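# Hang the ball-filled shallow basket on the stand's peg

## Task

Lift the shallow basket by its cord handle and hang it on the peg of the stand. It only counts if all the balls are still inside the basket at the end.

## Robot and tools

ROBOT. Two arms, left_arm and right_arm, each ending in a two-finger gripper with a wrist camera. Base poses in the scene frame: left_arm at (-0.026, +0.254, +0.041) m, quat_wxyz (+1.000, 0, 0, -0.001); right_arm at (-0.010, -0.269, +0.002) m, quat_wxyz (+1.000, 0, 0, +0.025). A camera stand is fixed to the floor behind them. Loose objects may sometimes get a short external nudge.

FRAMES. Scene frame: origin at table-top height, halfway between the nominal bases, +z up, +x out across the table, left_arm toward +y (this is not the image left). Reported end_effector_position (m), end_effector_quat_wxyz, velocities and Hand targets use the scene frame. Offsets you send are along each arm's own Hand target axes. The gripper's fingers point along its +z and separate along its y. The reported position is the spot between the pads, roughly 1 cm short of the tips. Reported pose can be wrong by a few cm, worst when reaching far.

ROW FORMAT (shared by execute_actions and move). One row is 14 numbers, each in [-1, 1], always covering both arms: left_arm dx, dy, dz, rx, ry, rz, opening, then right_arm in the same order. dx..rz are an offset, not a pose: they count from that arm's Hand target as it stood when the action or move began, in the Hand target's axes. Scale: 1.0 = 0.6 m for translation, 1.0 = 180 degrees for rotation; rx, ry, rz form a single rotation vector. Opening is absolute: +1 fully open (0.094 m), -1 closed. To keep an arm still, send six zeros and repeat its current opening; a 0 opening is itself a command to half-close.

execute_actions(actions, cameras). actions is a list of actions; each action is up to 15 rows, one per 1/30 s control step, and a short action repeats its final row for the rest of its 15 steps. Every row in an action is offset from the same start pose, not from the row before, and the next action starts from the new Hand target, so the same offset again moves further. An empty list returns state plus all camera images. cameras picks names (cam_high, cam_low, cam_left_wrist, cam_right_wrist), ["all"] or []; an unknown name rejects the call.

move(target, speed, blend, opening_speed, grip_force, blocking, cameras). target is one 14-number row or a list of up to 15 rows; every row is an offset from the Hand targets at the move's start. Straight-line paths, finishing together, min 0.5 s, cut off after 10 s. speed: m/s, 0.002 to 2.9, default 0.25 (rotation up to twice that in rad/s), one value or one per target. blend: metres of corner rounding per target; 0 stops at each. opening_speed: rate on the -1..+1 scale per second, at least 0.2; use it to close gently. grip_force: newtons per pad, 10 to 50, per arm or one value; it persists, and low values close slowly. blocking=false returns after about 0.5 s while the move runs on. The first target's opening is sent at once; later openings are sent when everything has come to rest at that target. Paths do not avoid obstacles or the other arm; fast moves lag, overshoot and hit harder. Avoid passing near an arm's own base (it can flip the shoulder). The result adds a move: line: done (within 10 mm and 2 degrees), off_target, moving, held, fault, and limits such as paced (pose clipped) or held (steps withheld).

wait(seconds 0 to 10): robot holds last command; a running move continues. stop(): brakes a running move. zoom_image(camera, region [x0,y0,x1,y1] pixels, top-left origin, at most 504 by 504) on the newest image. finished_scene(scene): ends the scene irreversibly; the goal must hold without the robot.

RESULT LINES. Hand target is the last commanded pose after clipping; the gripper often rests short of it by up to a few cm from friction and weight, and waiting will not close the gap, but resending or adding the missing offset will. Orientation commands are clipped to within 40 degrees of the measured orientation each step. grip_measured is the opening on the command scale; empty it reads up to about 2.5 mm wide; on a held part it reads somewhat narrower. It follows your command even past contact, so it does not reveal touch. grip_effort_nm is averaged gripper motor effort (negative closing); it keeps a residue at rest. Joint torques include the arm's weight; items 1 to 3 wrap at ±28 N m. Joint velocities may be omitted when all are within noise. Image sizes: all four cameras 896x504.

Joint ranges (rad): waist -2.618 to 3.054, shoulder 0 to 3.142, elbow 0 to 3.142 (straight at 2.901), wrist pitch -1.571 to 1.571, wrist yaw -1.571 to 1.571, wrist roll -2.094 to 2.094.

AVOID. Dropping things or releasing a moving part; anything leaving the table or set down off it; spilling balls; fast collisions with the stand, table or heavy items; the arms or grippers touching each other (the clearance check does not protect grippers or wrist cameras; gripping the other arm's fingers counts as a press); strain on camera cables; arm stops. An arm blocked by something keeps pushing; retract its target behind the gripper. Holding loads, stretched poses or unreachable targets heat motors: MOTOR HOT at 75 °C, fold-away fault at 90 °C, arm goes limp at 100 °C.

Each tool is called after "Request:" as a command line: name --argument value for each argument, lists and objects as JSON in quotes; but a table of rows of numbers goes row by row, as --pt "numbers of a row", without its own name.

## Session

Request:
execute_actions --actions '[]'

Request:
zoom_image --camera "cam_high" --region '[340, 220, 640, 430]'

Scene clock: 0.00 s.
left_arm: end_effector_position=(+0.3758, +0.2939, +0.1487) grip_measured=+1.000 grip_effort_nm=n/a end_effector_quat_wxyz=(+0.599, -0.092, +0.791, +0.085) | right_arm: end_effector_position=(+0.3854, -0.2773, +0.1237) grip_measured=+1.000 grip_effort_nm=n/a end_effector_quat_wxyz=(+0.620, +0.036, +0.783, -0.031)
Joint positions: left_arm=[-0.019 1.577 0.374 0.922 -0.268 -0.05 0.094] | right_arm=[-0.014 1.502 0.33 0.939 0.129 0.027 0.094]
Joint velocities: within noise
Joint torques (N m): no reading
Motor temperatures (°C): left_arm=[23 27 39 32 26 26 27] | right_arm=[24 29 30 27 24 24 26]
Heat: left arm: 39 °C; right arm: 30 °C.
Hand target: left_arm +0.3752, +0.2943, +0.1464; +0.594, -0.092, +0.794, +0.087 | right_arm +0.3853, -0.2774, +0.1225; +0.617, +0.036, +0.785, -0.032
Tool commands: left_gripper/opening=+1.0 right_gripper/opening=+1.0

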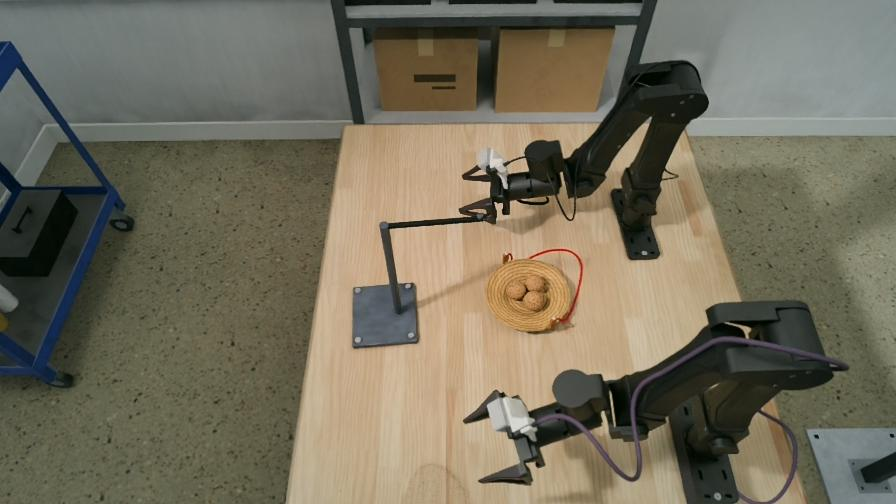

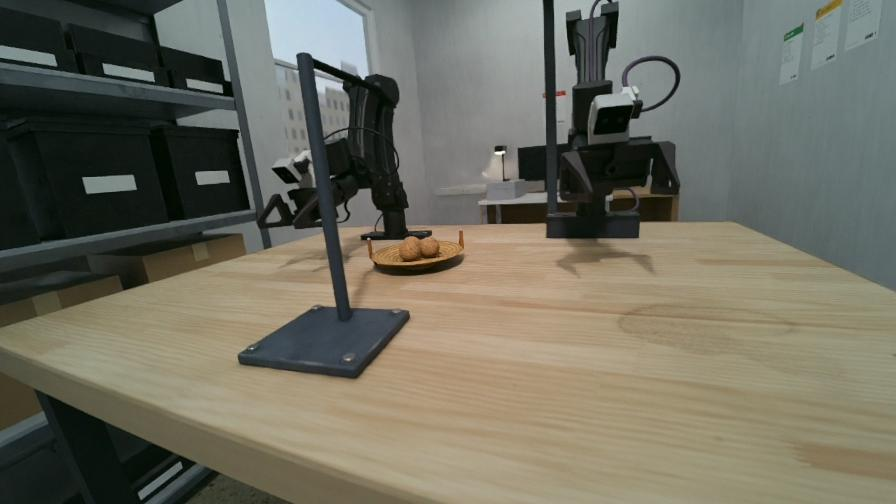

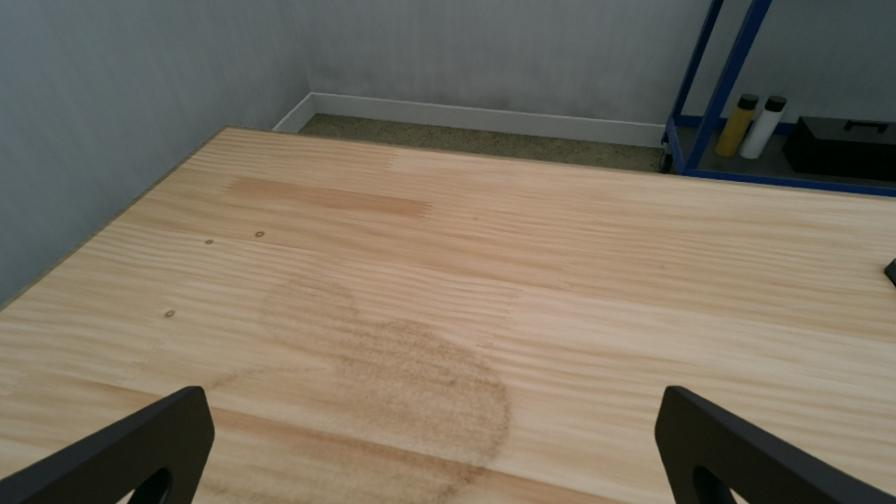

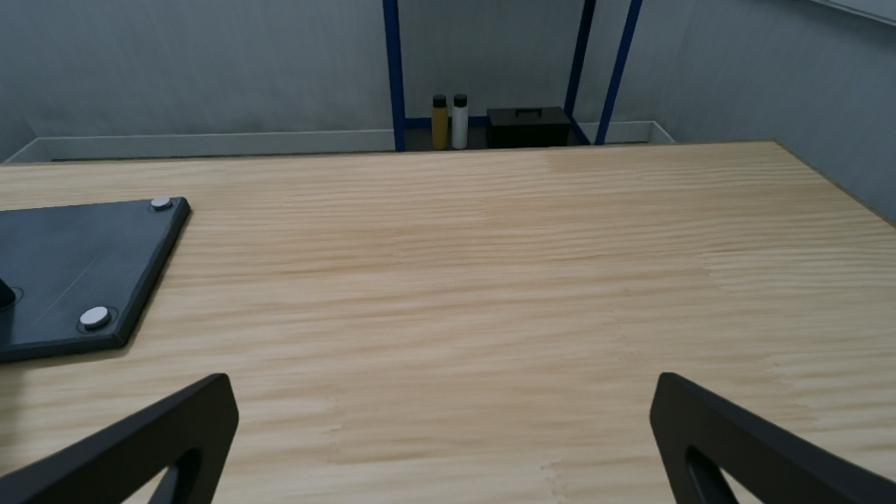

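Scaled by 1.680 from the camera's 896x504 image, which has a finer 1280x720 frame.

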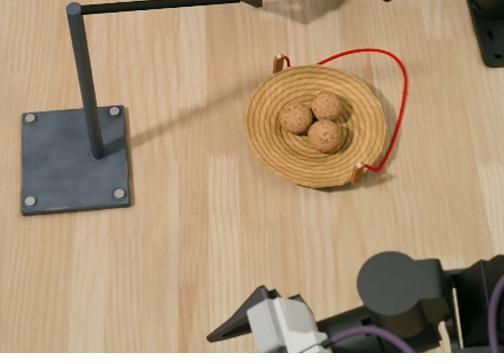

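Request:
move --target '[0,0,0,0,0,0,1,0.0895,0.178,-0.4267,-0.411,0.2672,-0.5207,-0.4]' --speed 0.25 --cameras '["cam_right_wrist"]'

Scene clock: 51.57 s.
left_arm: end_effector_position=(+0.3758, +0.2938, +0.1487) grip_measured=+1.000 grip_effort_nm=-0.03 end_effector_quat_wxyz=(+0.599, -0.092, +0.791, +0.085) | right_arm: end_effector_position=(+0.1340, -0.1474, +0.1256) grip_measured=-0.398 grip_effort_nm=-0.08 end_effector_quat_wxyz=(-0.002, +0.806, -0.592, -0.003)
Joint positions: left_arm=[-0.019 1.577 0.374 0.922 -0.268 -0.05 0.094] | right_arm=[0.641 1.246 1.028 -1.349 -0.007 -1.183 0.028]
Joint torques (N m): left_arm=[0.03 -6.31 5.82 1.93 -0.04 0] | right_arm=[0.61 -2.85 8.62 0.08 0.04 -0.05]
Motor temperatures (°C): left_arm=[23 28 39 37 26 26 27] | right_arm=[24 30 32 31 24 24 26]
Heat: left arm: 39 °C; right arm: 32 °C.
Hand target: left_arm +0.3752, +0.2942, +0.1463; +0.595, -0.092, +0.794, +0.087 | right_arm +0.1351, -0.1461, +0.1303; +0.000, +0.809, -0.588, +0.000
Off the commanded pose: left_arm 0.002 m, 1 deg | right_arm 0.005 m, 1 deg.
move: done
Images, in order (width x height): cam_right_wrist 896x504.

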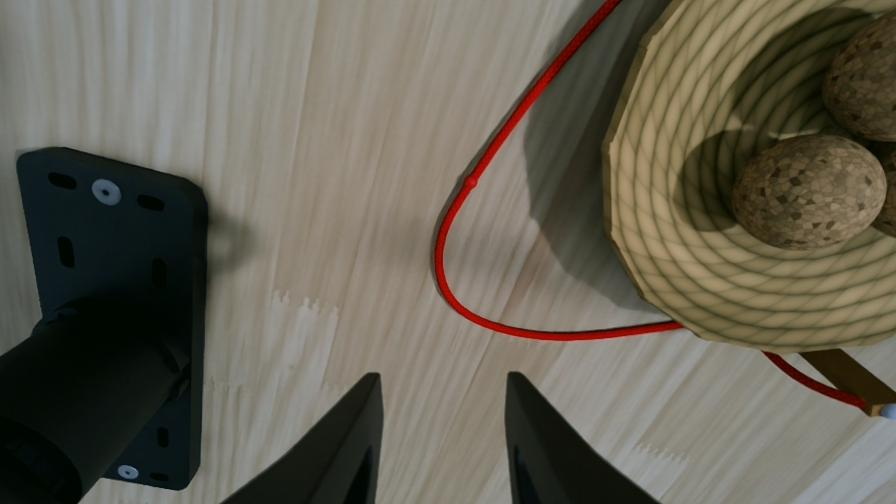

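Request:
move --target '[0,0,0,0,0,0,1,0.02,0.008,0.184,0,0,0,-0.4]' --speed 0.15 --cameras '["cam_right_wrist"]'

Scene clock: 70.60 s.
left_arm: end_effector_position=(+0.3758, +0.2938, +0.1487) grip_measured=+1.000 grip_effort_nm=-0.02 end_effector_quat_wxyz=(+0.599, -0.092, +0.791, +0.085) | right_arm: end_effector_position=(+0.1357, -0.1552, +0.0255) grip_measured=-0.398 grip_effort_nm=-0.07 end_effector_quat_wxyz=(-0.009, +0.809, -0.588, +0.000)
Joint positions: left_arm=[-0.019 1.577 0.374 0.922 -0.268 -0.05 0.094] | right_arm=[0.605 1.299 0.656 -0.912 -0.005 -1.229 0.028]
Joint torques (N m): left_arm=[0.05 -6.32 5.82 1.93 -0.04 -0.01] | right_arm=[-0.54 -2.7 4.9 0.3 0.03 -0.06]
Heat: left arm: 39 °C; right arm: 32 °C.
Hand target: left_arm +0.3752, +0.2942, +0.1463; +0.595, -0.092, +0.794, +0.087 | right_arm +0.1343, -0.1590, +0.0199; +0.000, +0.809, -0.588, +0.000
Off the commanded pose: left_arm 0.002 m, 1 deg | right_arm 0.007 m, 1 deg.
move: done
Images, in order (width x height): cam_right_wrist 896x504.

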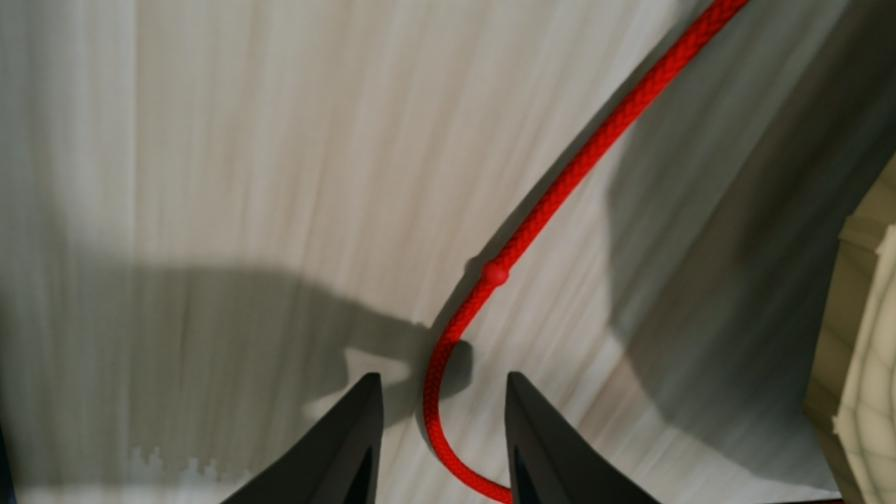

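Request:
move --target '[0,0,0,0,0,0,1,0.0085,0.006,0.0267,0,0,0,-0.4]' --speed 0.04 --cameras '["cam_right_wrist"]'

Scene clock: 79.70 s.
left_arm: end_effector_position=(+0.3758, +0.2938, +0.1487) grip_measured=+1.000 grip_effort_nm=-0.02 end_effector_quat_wxyz=(+0.599, -0.092, +0.791, +0.085) | right_arm: end_effector_position=(+0.1332, -0.1610, +0.0141) grip_measured=-0.398 grip_effort_nm=-0.05 end_effector_quat_wxyz=(-0.004, +0.809, -0.587, -0.001)
Joint positions: left_arm=[-0.019 1.577 0.374 0.922 -0.268 -0.05 0.094] | right_arm=[0.587 1.307 0.612 -0.868 -0.005 -1.248 0.028]
Joint torques (N m): left_arm=[0.03 -6.32 5.82 1.93 -0.04 0] | right_arm=[-0.72 -2.36 3.34 0.57 0.02 -0.12]
Heat: left arm: 39 °C; right arm: 32 °C.
Hand target: left_arm +0.3752, +0.2942, +0.1463; +0.595, -0.092, +0.794, +0.087 | right_arm +0.1324, -0.1649, +0.0039; +0.000, +0.809, -0.587, +0.000
Off the commanded pose: left_arm 0.002 m, 1 deg | right_arm 0.011 m, 0 deg.
move: off_target (right_arm)
Images, in order (width x height): cam_right_wrist 896x504.

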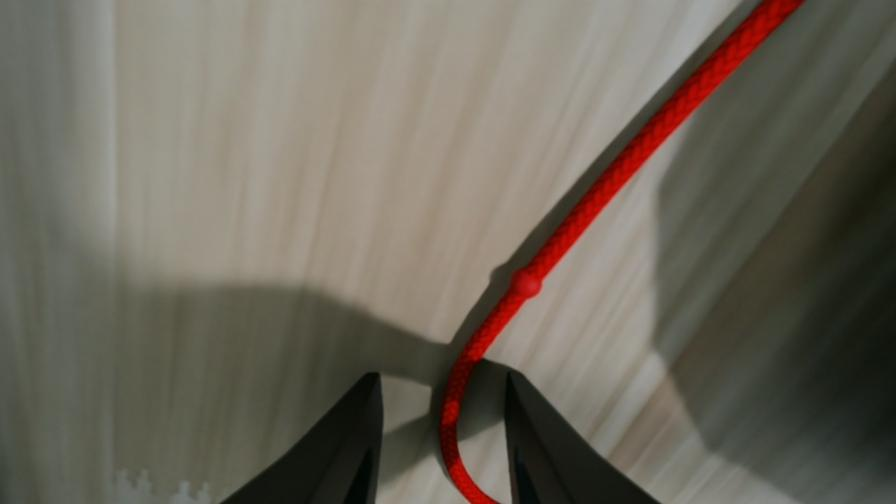

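Request:
move --pt "0 0 0 0 0 0 1 0 0 0.005 0 0 0 -0.4" --pt "0 0 0 0 0 0 1 0 0 -0.001 0 0 0 -1" --speed 0.03 --opening_speed 0.4 --cameras '["cam_right_wrist"]'

Scene clock: 86.63 s.
left_arm: end_effector_position=(+0.3758, +0.2938, +0.1487) grip_measured=+1.000 grip_effort_nm=-0.03 end_effector_quat_wxyz=(+0.599, -0.092, +0.791, +0.085) | right_arm: end_effector_position=(+0.1388, -0.1583, +0.0140) grip_measured=-0.970 grip_effort_nm=-0.95 end_effector_quat_wxyz=(-0.016, +0.809, -0.588, +0.004)
Joint positions: left_arm=[-0.019 1.577 0.374 0.922 -0.268 -0.05 0.094] | right_arm=[0.585 1.307 0.611 -0.843 -0.002 -1.25 0.001]
Joint torques (N m): left_arm=[0.03 -6.31 5.81 1.93 -0.04 0] | right_arm=[-0.53 -2.5 3.62 0.36 0.01 -0.09]
Heat: left arm: 39 °C; right arm: 31 °C.
Hand target: left_arm +0.3752, +0.2942, +0.1463; +0.595, -0.092, +0.794, +0.087 | right_arm +0.1325, -0.1648, +0.0045; +0.000, +0.809, -0.588, +0.000
Off the commanded pose: left_arm 0.002 m, 1 deg | right_arm 0.013 m, 2 deg.
move: off_target (right_arm)
Images, in order (width x height): cam_right_wrist 896x504.

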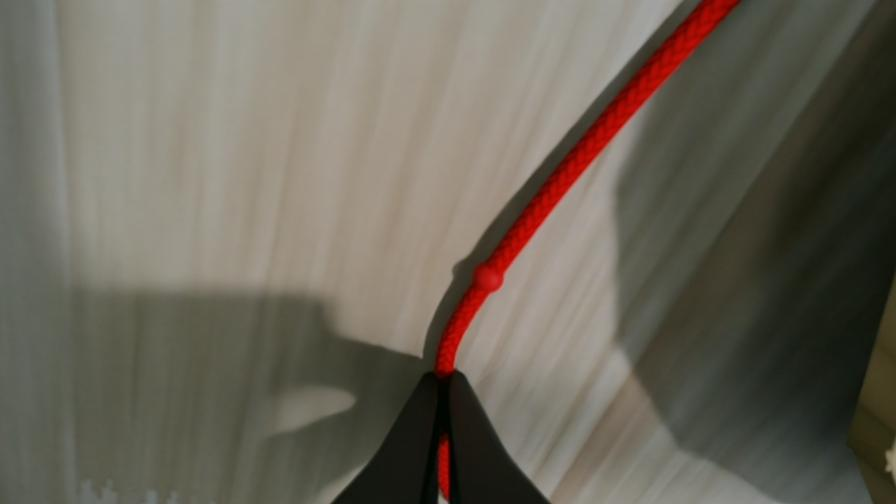

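Request:
move --pt "0 0 0 0 0 0 1 -0.006 -0.0185 -0.159 0 0 0 -1" --pt "0 0 0 0 0 0 1 -0.052 -0.1352 -0.3258 0.111 -0.0058 -0.033 -1" --pt "0 0 0 0 0 0 1 -0.0923 -0.2272 -0.4425 0.2215 -0.0233 -0.064 -1" --pt "0 0 0 0 0 0 1 -0.1062 -0.2545 -0.5092 0.2215 -0.0233 -0.064 -1" --pt "0 0 0 0 0 0 1 -0.1062 -0.2545 -0.5592 0.2215 -0.0233 -0.064 -1" --speed '[0.15,0.15,0.13,0.09,0.05]' --blend '[0.03,0.03,0.02,0.01,0]' --cameras '["cam_high","cam_low","cam_right_wrist"]'

Request:
zoom_image --camera "cam_low" --region '[310, 60, 500, 290]'

Scene clock: 108.90 s.
left_arm: end_effector_position=(+0.3758, +0.2938, +0.1487) grip_measured=+1.000 grip_effort_nm=-0.03 end_effector_quat_wxyz=(+0.599, -0.092, +0.791, +0.085) | right_arm: end_effector_position=(+0.2561, -0.0609, +0.3307) grip_measured=-0.975 grip_effort_nm=-1.01 end_effector_quat_wxyz=(-0.287, +0.816, -0.475, +0.164)
Joint positions: left_arm=[-0.019 1.577 0.374 0.922 -0.268 -0.05 0.094] | right_arm=[0.68 1.412 1.789 -1.285 0.128 -1.401 0.001]
Joint torques (N m): left_arm=[0.03 -6.31 5.82 1.93 -0.04 0] | right_arm=[0.8 -4.72 9.26 1.18 0.12 -0.05]
Heat: left arm: 39 °C; right arm: 32 °C.
Hand target: left_arm +0.3752, +0.2942, +0.1463; +0.595, -0.092, +0.794, +0.087 | right_arm +0.2581, -0.0574, +0.3400; -0.297, +0.814, -0.470, +0.171
Off the commanded pose: left_arm 0.002 m, 1 deg | right_arm 0.010 m, 2 deg.
move: done
Images, in order (width x height): cam_high 896x504, cam_low 896x504, cam_right_wrist 896x504.

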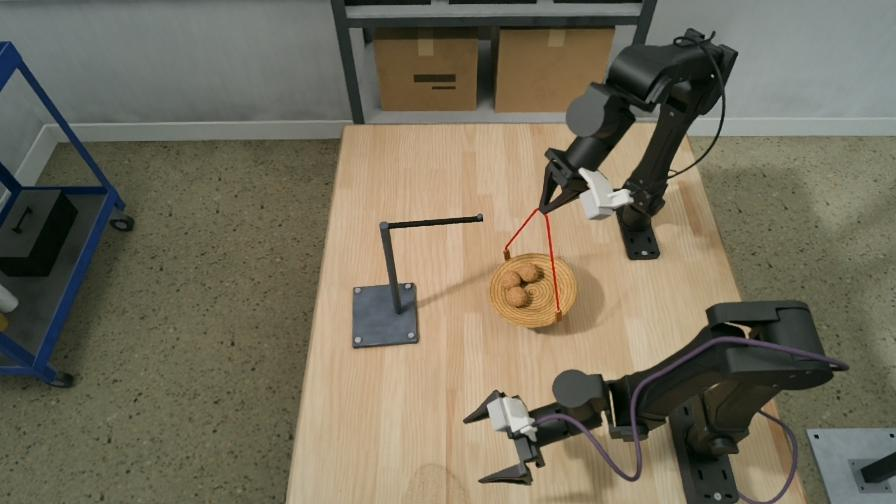

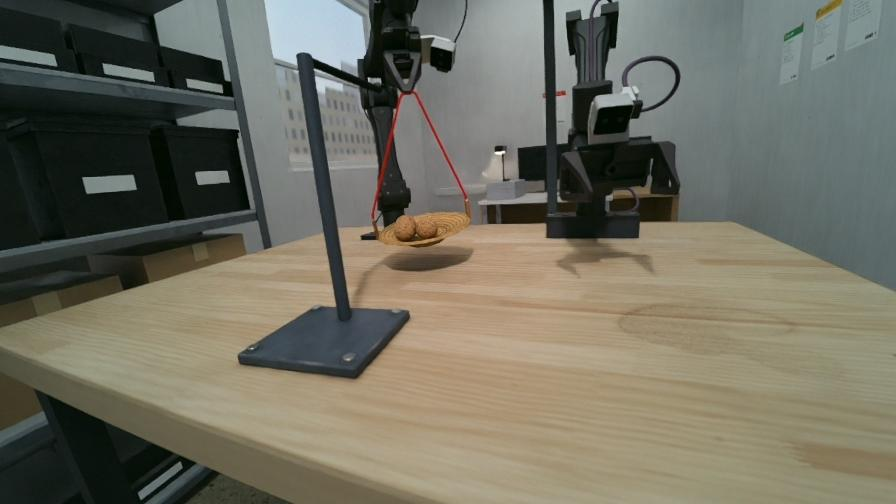

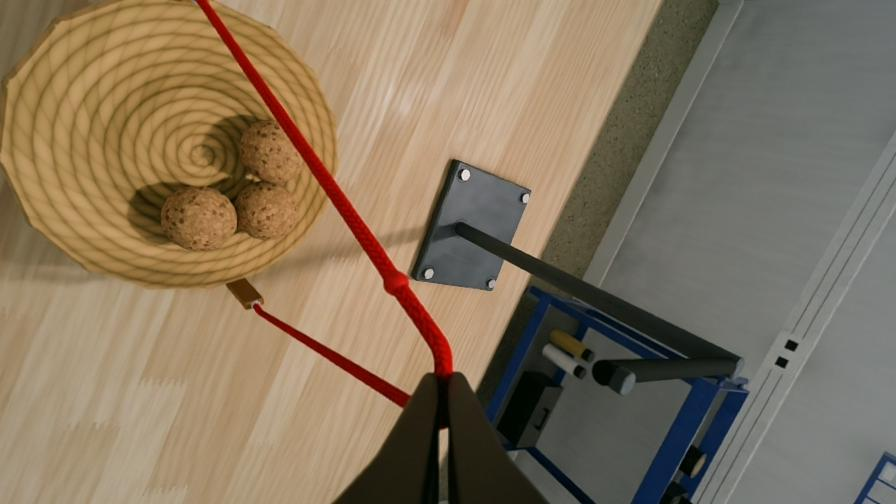

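Scaled by 2.191 from the camera's 896x504 image, which has a finer 1280x720 frame.

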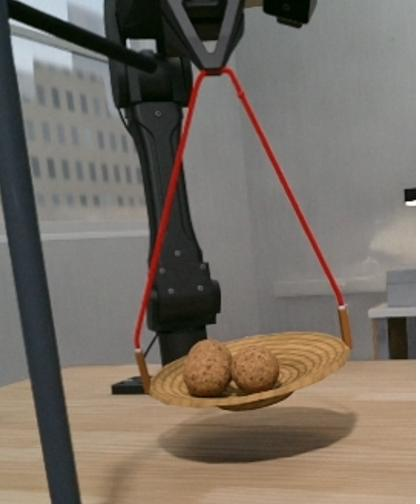

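Request:
move --target '[0,0,0,0,0,0,1,0.0297,-0.096,-0.0063,0,0.0822,0.0979,-1]' --speed 0.08 --cameras '["cam_high","cam_low","cam_right_wrist"]'

Request:
zoom_image --camera "cam_low" --region '[290, 20, 500, 270]'

Request:
zoom_image --camera "cam_high" --region '[360, 160, 600, 340]'

Scene clock: 174.67 s.
left_arm: end_effector_position=(+0.3758, +0.2938, +0.1487) grip_measured=+1.000 grip_effort_nm=-0.02 end_effector_quat_wxyz=(+0.599, -0.092, +0.791, +0.085) | right_arm: end_effector_position=(+0.2998, -0.0539, +0.3746) grip_measured=-0.975 grip_effort_nm=-1.01 end_effector_quat_wxyz=(-0.267, +0.709, -0.614, +0.222)
Joint positions: left_arm=[-0.019 1.577 0.374 0.922 -0.268 -0.05 0.094] | right_arm=[0.738 1.759 2.369 -1.573 0.391 -1.05 0.001]
Joint torques (N m): left_arm=[0.05 -6.32 5.82 1.93 -0.04 -0.01] | right_arm=[0.64 -6.83 7.91 1.12 0.4 0.17]
Heat: left arm: 39 °C; right arm: 33 °C.
Hand target: left_arm +0.3752, +0.2942, +0.1463; +0.595, -0.092, +0.794, +0.087 | right_arm +0.3031, -0.0517, +0.3799; -0.256, +0.704, -0.622, +0.226
Off the commanded pose: left_arm 0.002 m, 1 deg | right_arm 0.007 m, 2 deg.
joint sent to its limit (right arm) — joint 4 (wrist pitch), lower limit. The joint targets still meet the commanded pose.
move: done
Images, in order (width x height): cam_high 896x504, cam_low 896x504, cam_right_wrist 896x504.

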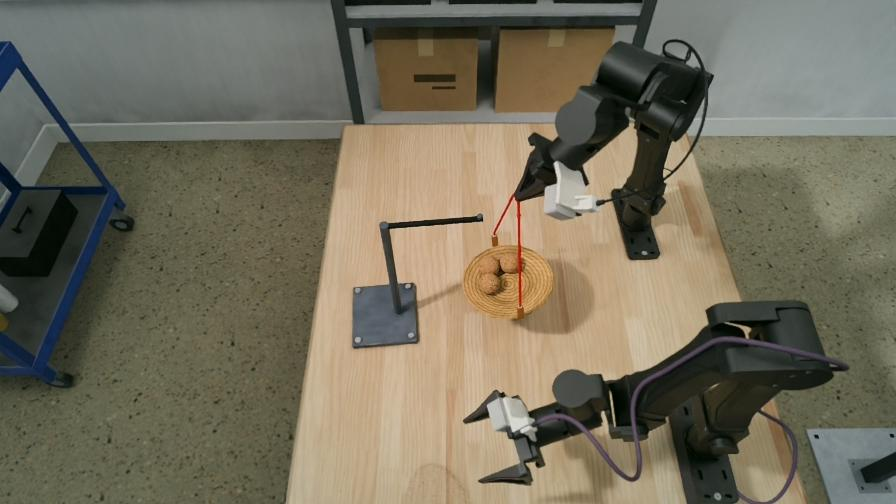

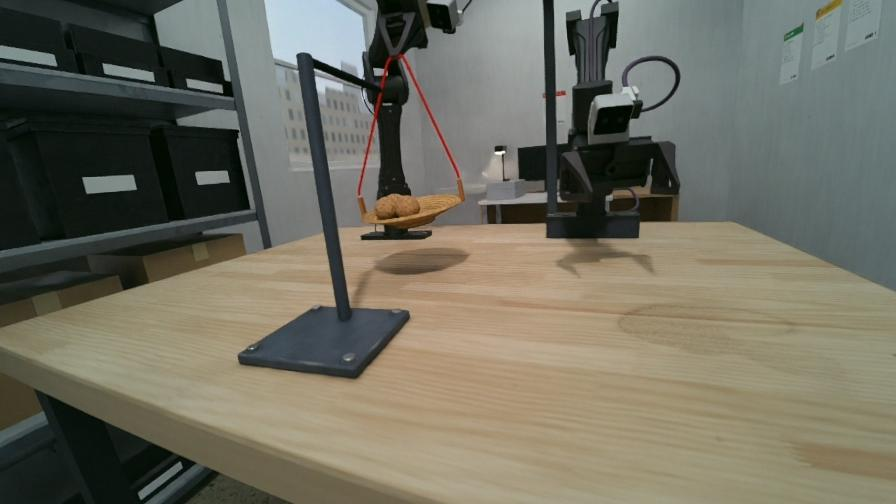

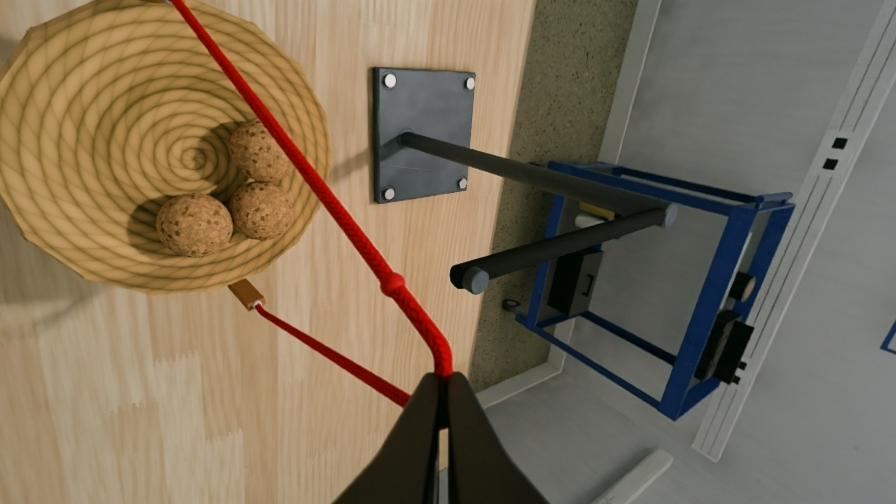

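Scaled by 2.016 from the camera's 896x504 image, which has a finer 1280x720 frame.

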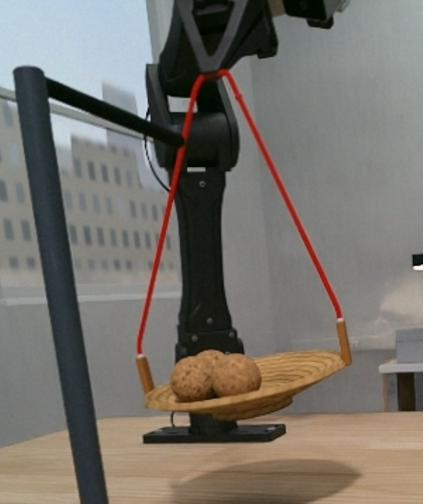

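Scaled by 2.100 from the camera's 896x504 image, which has a finer 1280x720 frame.

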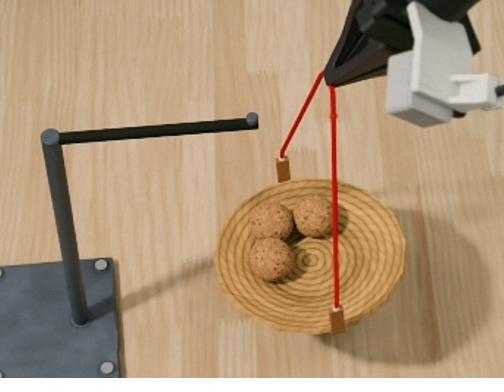

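Request:
move --target '[0,0,0,0,0,0,1,-0.0015,-0.142,0.1237,0.033,0,0,-1]' --speed 0.07 --cameras '["cam_high","cam_low","cam_right_wrist"]'

Request:
zoom_image --camera "cam_low" --region '[290, 20, 500, 270]'

Request:
zoom_image --camera "cam_high" --region '[360, 160, 560, 340]'

Scene clock: 199.13 s.
left_arm: end_effector_position=(+0.3758, +0.2938, +0.1487) grip_measured=+1.000 grip_effort_nm=-0.03 end_effector_quat_wxyz=(+0.599, -0.092, +0.791, +0.085) | right_arm: end_effector_position=(+0.4062, -0.0415, +0.3720) grip_measured=-0.975 grip_effort_nm=-1.01 end_effector_quat_wxyz=(-0.294, +0.693, -0.604, +0.263)
Joint positions: left_arm=[-0.019 1.577 0.374 0.922 -0.268 -0.05 0.094] | right_arm=[0.584 2.134 2.838 -1.533 0.362 -1.215 0.001]
Joint torques (N m): left_arm=[0.05 -6.32 5.81 1.93 -0.04 -0.01] | right_arm=[-0.4 -10.1 7.51 1.52 0.07 -0.07]
Heat: left arm: 39 °C; right arm: 33 °C.
Hand target: left_arm +0.3752, +0.2942, +0.1463; +0.595, -0.092, +0.794, +0.087 | right_arm +0.4150, -0.0371, +0.3779; -0.293, +0.690, -0.610, +0.258
Off the commanded pose: left_arm 0.002 m, 1 deg | right_arm 0.012 m, 1 deg.
elbow stopped short (right arm): the move would have taken joint 3 (elbow) straighter than the controller allows.
move: off_target (right_arm)
Images, in order (width x height): cam_high 896x504, cam_low 896x504, cam_right_wrist 896x504.

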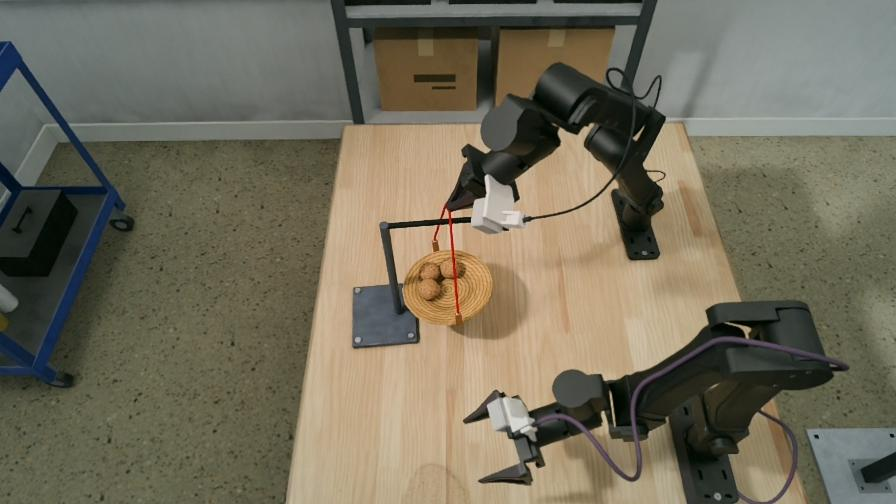

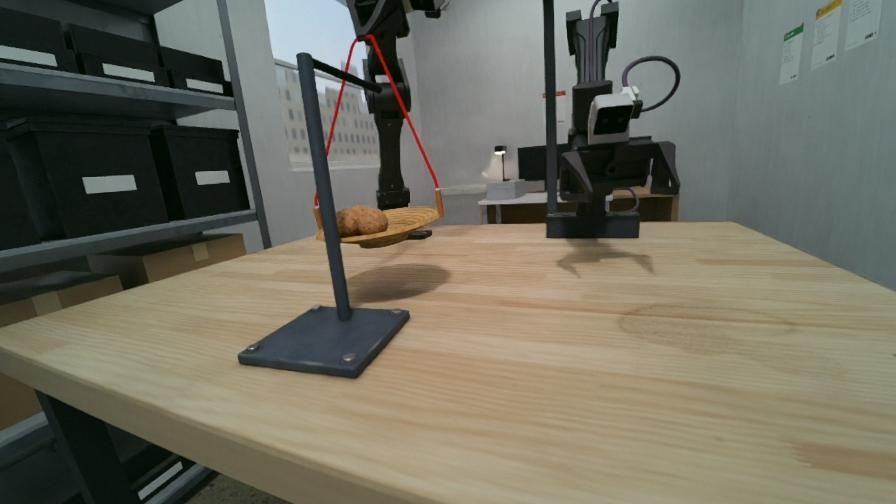

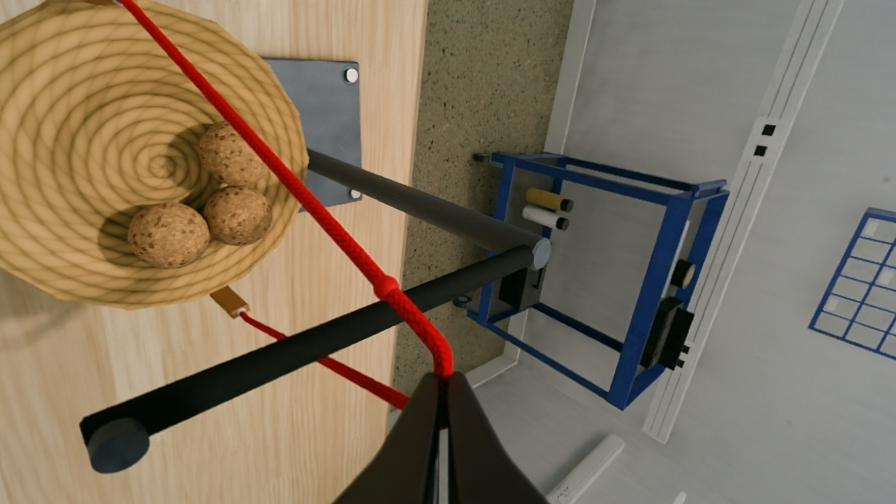

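Scaled by 2.016 from the camera's 896x504 image, which has a finer 1280x720 frame.

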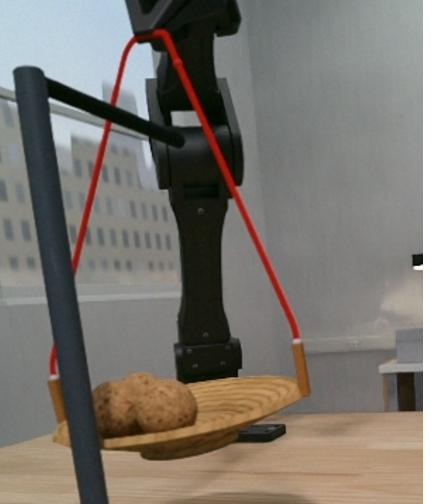

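Scaled by 2.520 from the camera's 896x504 image, which has a finer 1280x720 frame.

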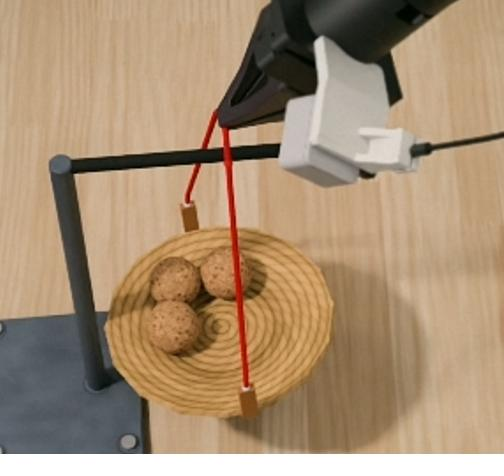

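Request:
move --target '[0,0,0,0,0,0,1,-0.0022,0.0462,0.0193,0,0,0,-1]' --speed 0.05 --cameras '["cam_high","cam_low","cam_right_wrist"]'

Request:
zoom_image --camera "cam_low" --region '[290, 30, 420, 130]'

Request:
zoom_image --camera "cam_high" --region '[360, 180, 500, 280]'

Scene clock: 226.30 s.
left_arm: end_effector_position=(+0.3758, +0.2938, +0.1487) grip_measured=+1.000 grip_effort_nm=-0.02 end_effector_quat_wxyz=(+0.599, -0.092, +0.791, +0.085) | right_arm: end_effector_position=(+0.4080, -0.0387, +0.3326) grip_measured=-0.975 grip_effort_nm=-1.01 end_effector_quat_wxyz=(-0.266, +0.701, -0.612, +0.253)
Joint positions: left_arm=[-0.019 1.577 0.374 0.922 -0.268 -0.05 0.094] | right_arm=[0.586 1.988 2.423 -1.331 0.361 -1.198 0.001]
Joint torques (N m): left_arm=[0.05 -6.31 5.81 1.93 -0.04 0] | right_arm=[0.8 -15.12 5.2 1.43 0.19 0.08]
Heat: left arm: 40 °C; right arm: 32 °C.
Hand target: left_arm +0.3752, +0.2942, +0.1463; +0.595, -0.092, +0.794, +0.087 | right_arm +0.4040, -0.0372, +0.3500; -0.293, +0.690, -0.610, +0.258
Off the commanded pose: left_arm 0.002 m, 1 deg | right_arm 0.018 m, 3 deg.
move: off_target (right_arm)
Images, in order (width x height): cam_high 896x504, cam_low 896x504, cam_right_wrist 896x504.

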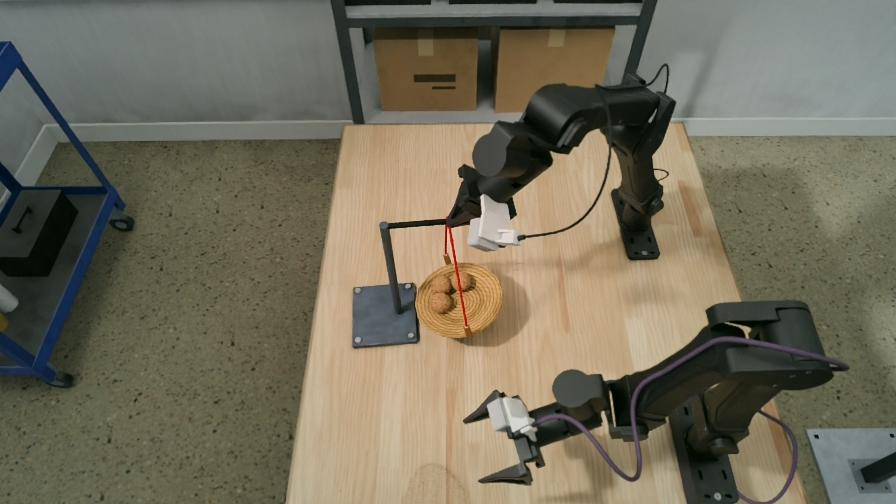

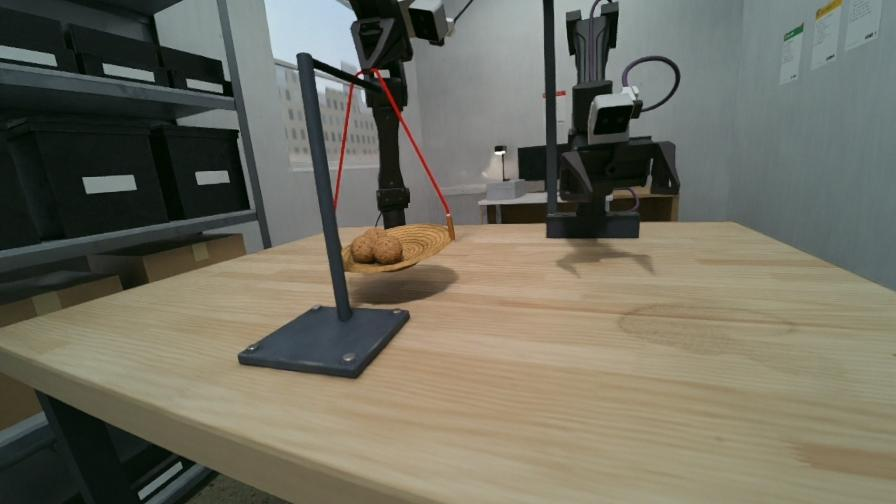

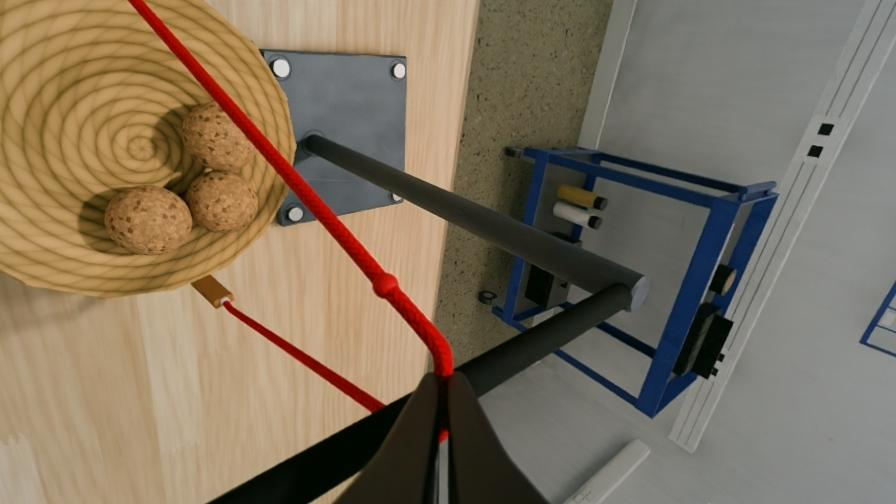

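Scaled by 3.877 from the camera's 896x504 image, which has a finer 1280x720 frame.

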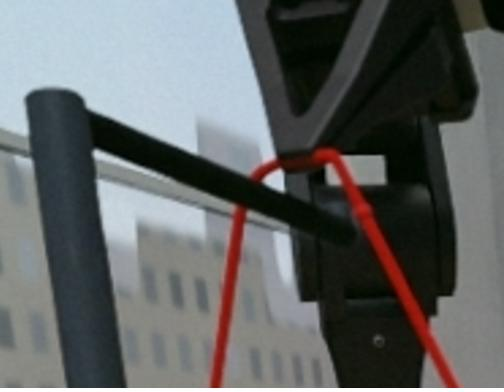

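Scaled by 3.600 from the camera's 896x504 image, which has a finer 1280x720 frame.

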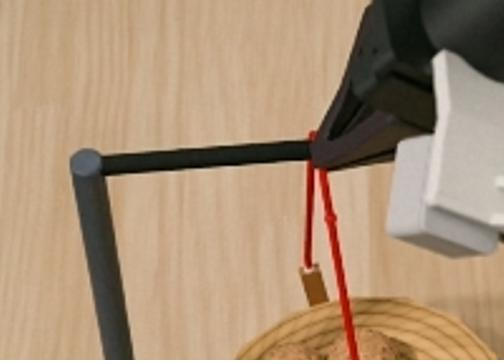

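Request:
move --target '[0,0,0,0,0,0,1,-0.0116,0.0074,0.0091,0,0,0,-1]' --speed 0.03 --cameras '["cam_high","cam_low","cam_right_wrist"]'

Request:
zoom_image --camera "cam_low" --region '[290, 30, 420, 130]'

Request:
zoom_image --camera "cam_low" --region '[300, 160, 480, 290]'

Scene clock: 246.27 s.
left_arm: end_effector_position=(+0.3758, +0.2938, +0.1487) grip_measured=+1.000 grip_effort_nm=-0.03 end_effector_quat_wxyz=(+0.599, -0.092, +0.791, +0.085) | right_arm: end_effector_position=(+0.4096, -0.0356, +0.3278) grip_measured=-0.975 grip_effort_nm=-1.01 end_effector_quat_wxyz=(-0.265, +0.698, -0.613, +0.259)
Joint positions: left_arm=[-0.019 1.577 0.374 0.922 -0.268 -0.05 0.094] | right_arm=[0.596 1.982 2.384 -1.299 0.381 -1.188 0.001]
Joint torques (N m): left_arm=[0.03 -6.32 5.82 1.93 -0.04 -0.01] | right_arm=[1.16 -14.91 5.19 1.47 0.11 0.11]
Heat: left arm: 40 °C; right arm: 33 °C.
Hand target: left_arm +0.3752, +0.2942, +0.1463; +0.595, -0.092, +0.794, +0.087 | right_arm +0.4041, -0.0301, +0.3430; -0.293, +0.690, -0.610, +0.258
Off the commanded pose: left_arm 0.002 m, 1 deg | right_arm 0.017 m, 3 deg.
move: off_target (right_arm)
Images, in order (width x height): cam_high 896x504, cam_low 896x504, cam_right_wrist 896x504.

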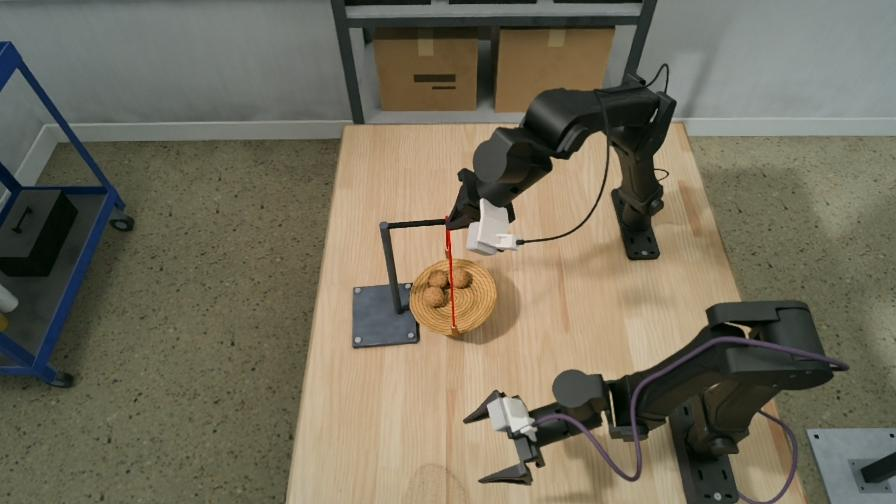

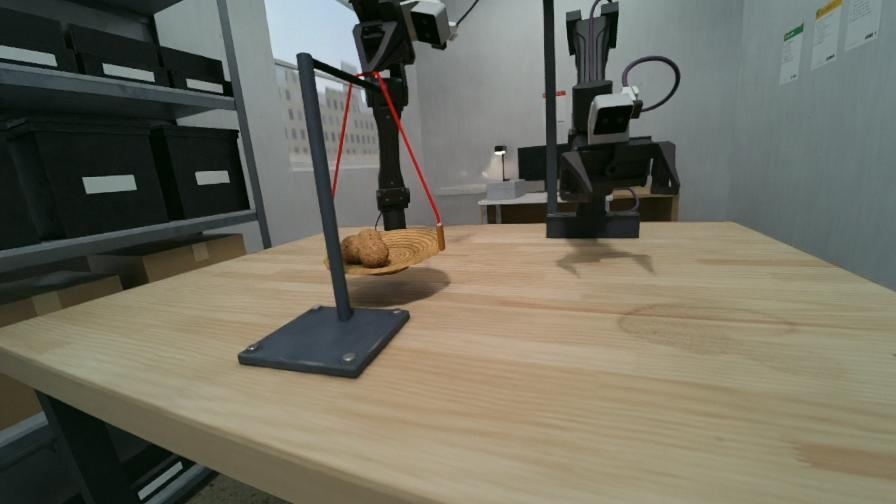

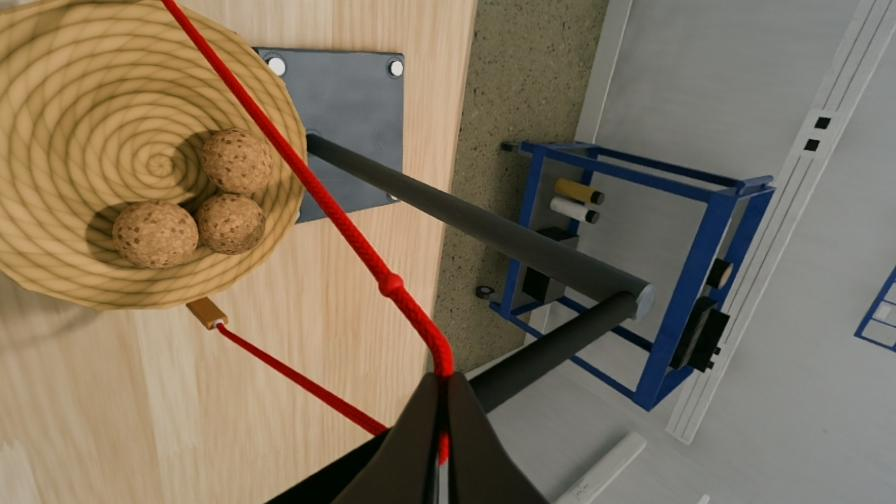

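Scaled by 3.877 from the camera's 896x504 image, which has a finer 1280x720 frame.

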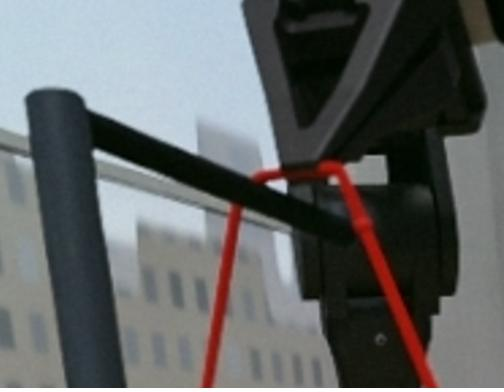

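Scaled by 2.800 from the camera's 896x504 image, which has a finer 1280x720 frame.

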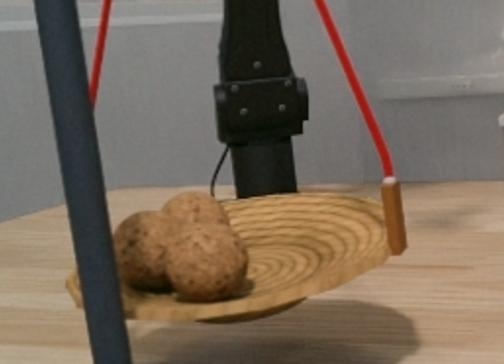

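Request:
move --target '[0,0,0,0,0,0,1,-0.0132,-0.001,0.0012,0,0,0,-1]' --speed 0.03 --cameras '["cam_low","cam_right_wrist"]'

Request:
zoom_image --camera "cam_low" --region '[290, 30, 420, 130]'

Request:
zoom_image --camera "cam_right_wrist" --region '[250, 260, 650, 504]'

Scene clock: 263.87 s.
left_arm: end_effector_position=(+0.3758, +0.2938, +0.1487) grip_measured=+1.000 grip_effort_nm=-0.02 end_effector_quat_wxyz=(+0.599, -0.092, +0.791, +0.085) | right_arm: end_effector_position=(+0.4060, -0.0294, +0.3284) grip_measured=-0.975 grip_effort_nm=-1.01 end_effector_quat_wxyz=(-0.267, +0.698, -0.612, +0.260)
Joint positions: left_arm=[-0.019 1.577 0.374 0.922 -0.268 -0.05 0.094] | right_arm=[0.615 1.982 2.383 -1.298 0.393 -1.176 0.001]
Joint torques (N m): left_arm=[0.03 -6.34 5.82 1.93 -0.04 0] | right_arm=[1.13 -12.41 8.46 1.28 0.11 0.11]
Heat: left arm: 40 °C; right arm: 33 °C.
Hand target: left_arm +0.3752, +0.2942, +0.1463; +0.595, -0.092, +0.794, +0.087 | right_arm +0.4040, -0.0221, +0.3429; -0.293, +0.690, -0.610, +0.258
Off the commanded pose: left_arm 0.002 m, 1 deg | right_arm 0.016 m, 3 deg.
move: off_target (right_arm)
Images, in order (width x height): cam_low 896x504, cam_right_wrist 896x504.

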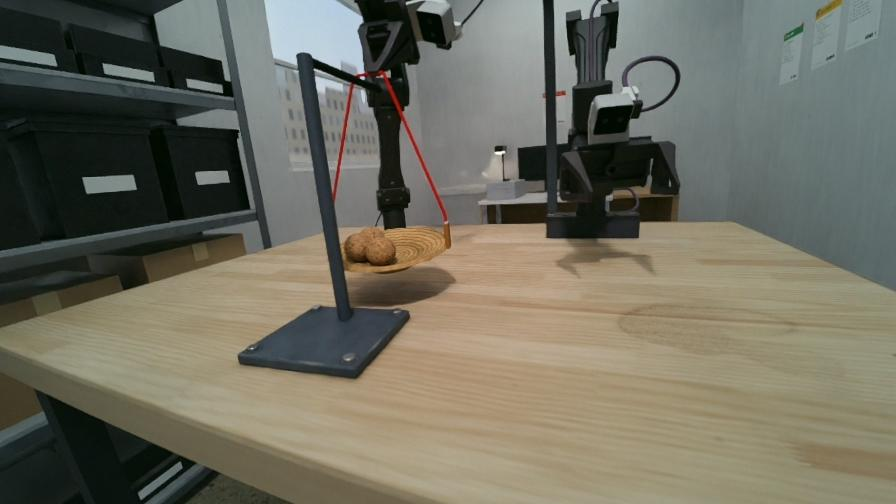

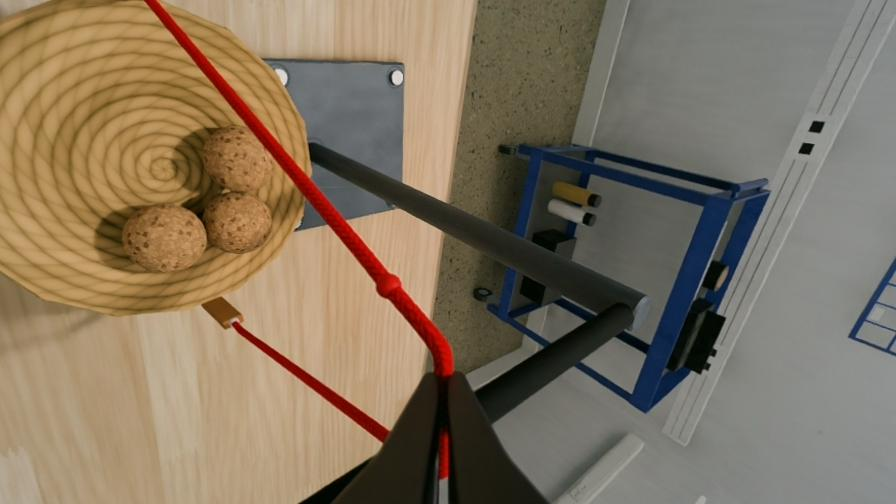

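Scaled by 3.877 from the camera's 896x504 image, which has a finer 1280x720 frame.

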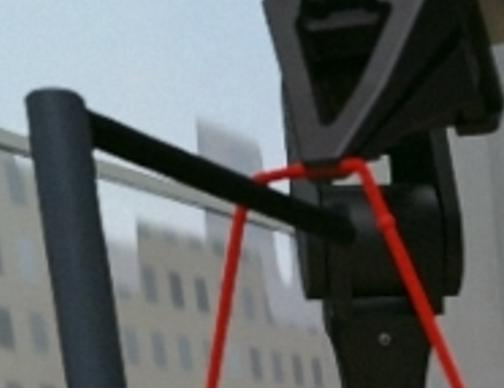

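Scaled by 1.260 from the camera's 896x504 image, which has a finer 1280x720 frame.

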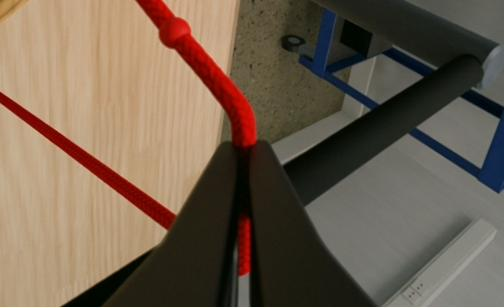

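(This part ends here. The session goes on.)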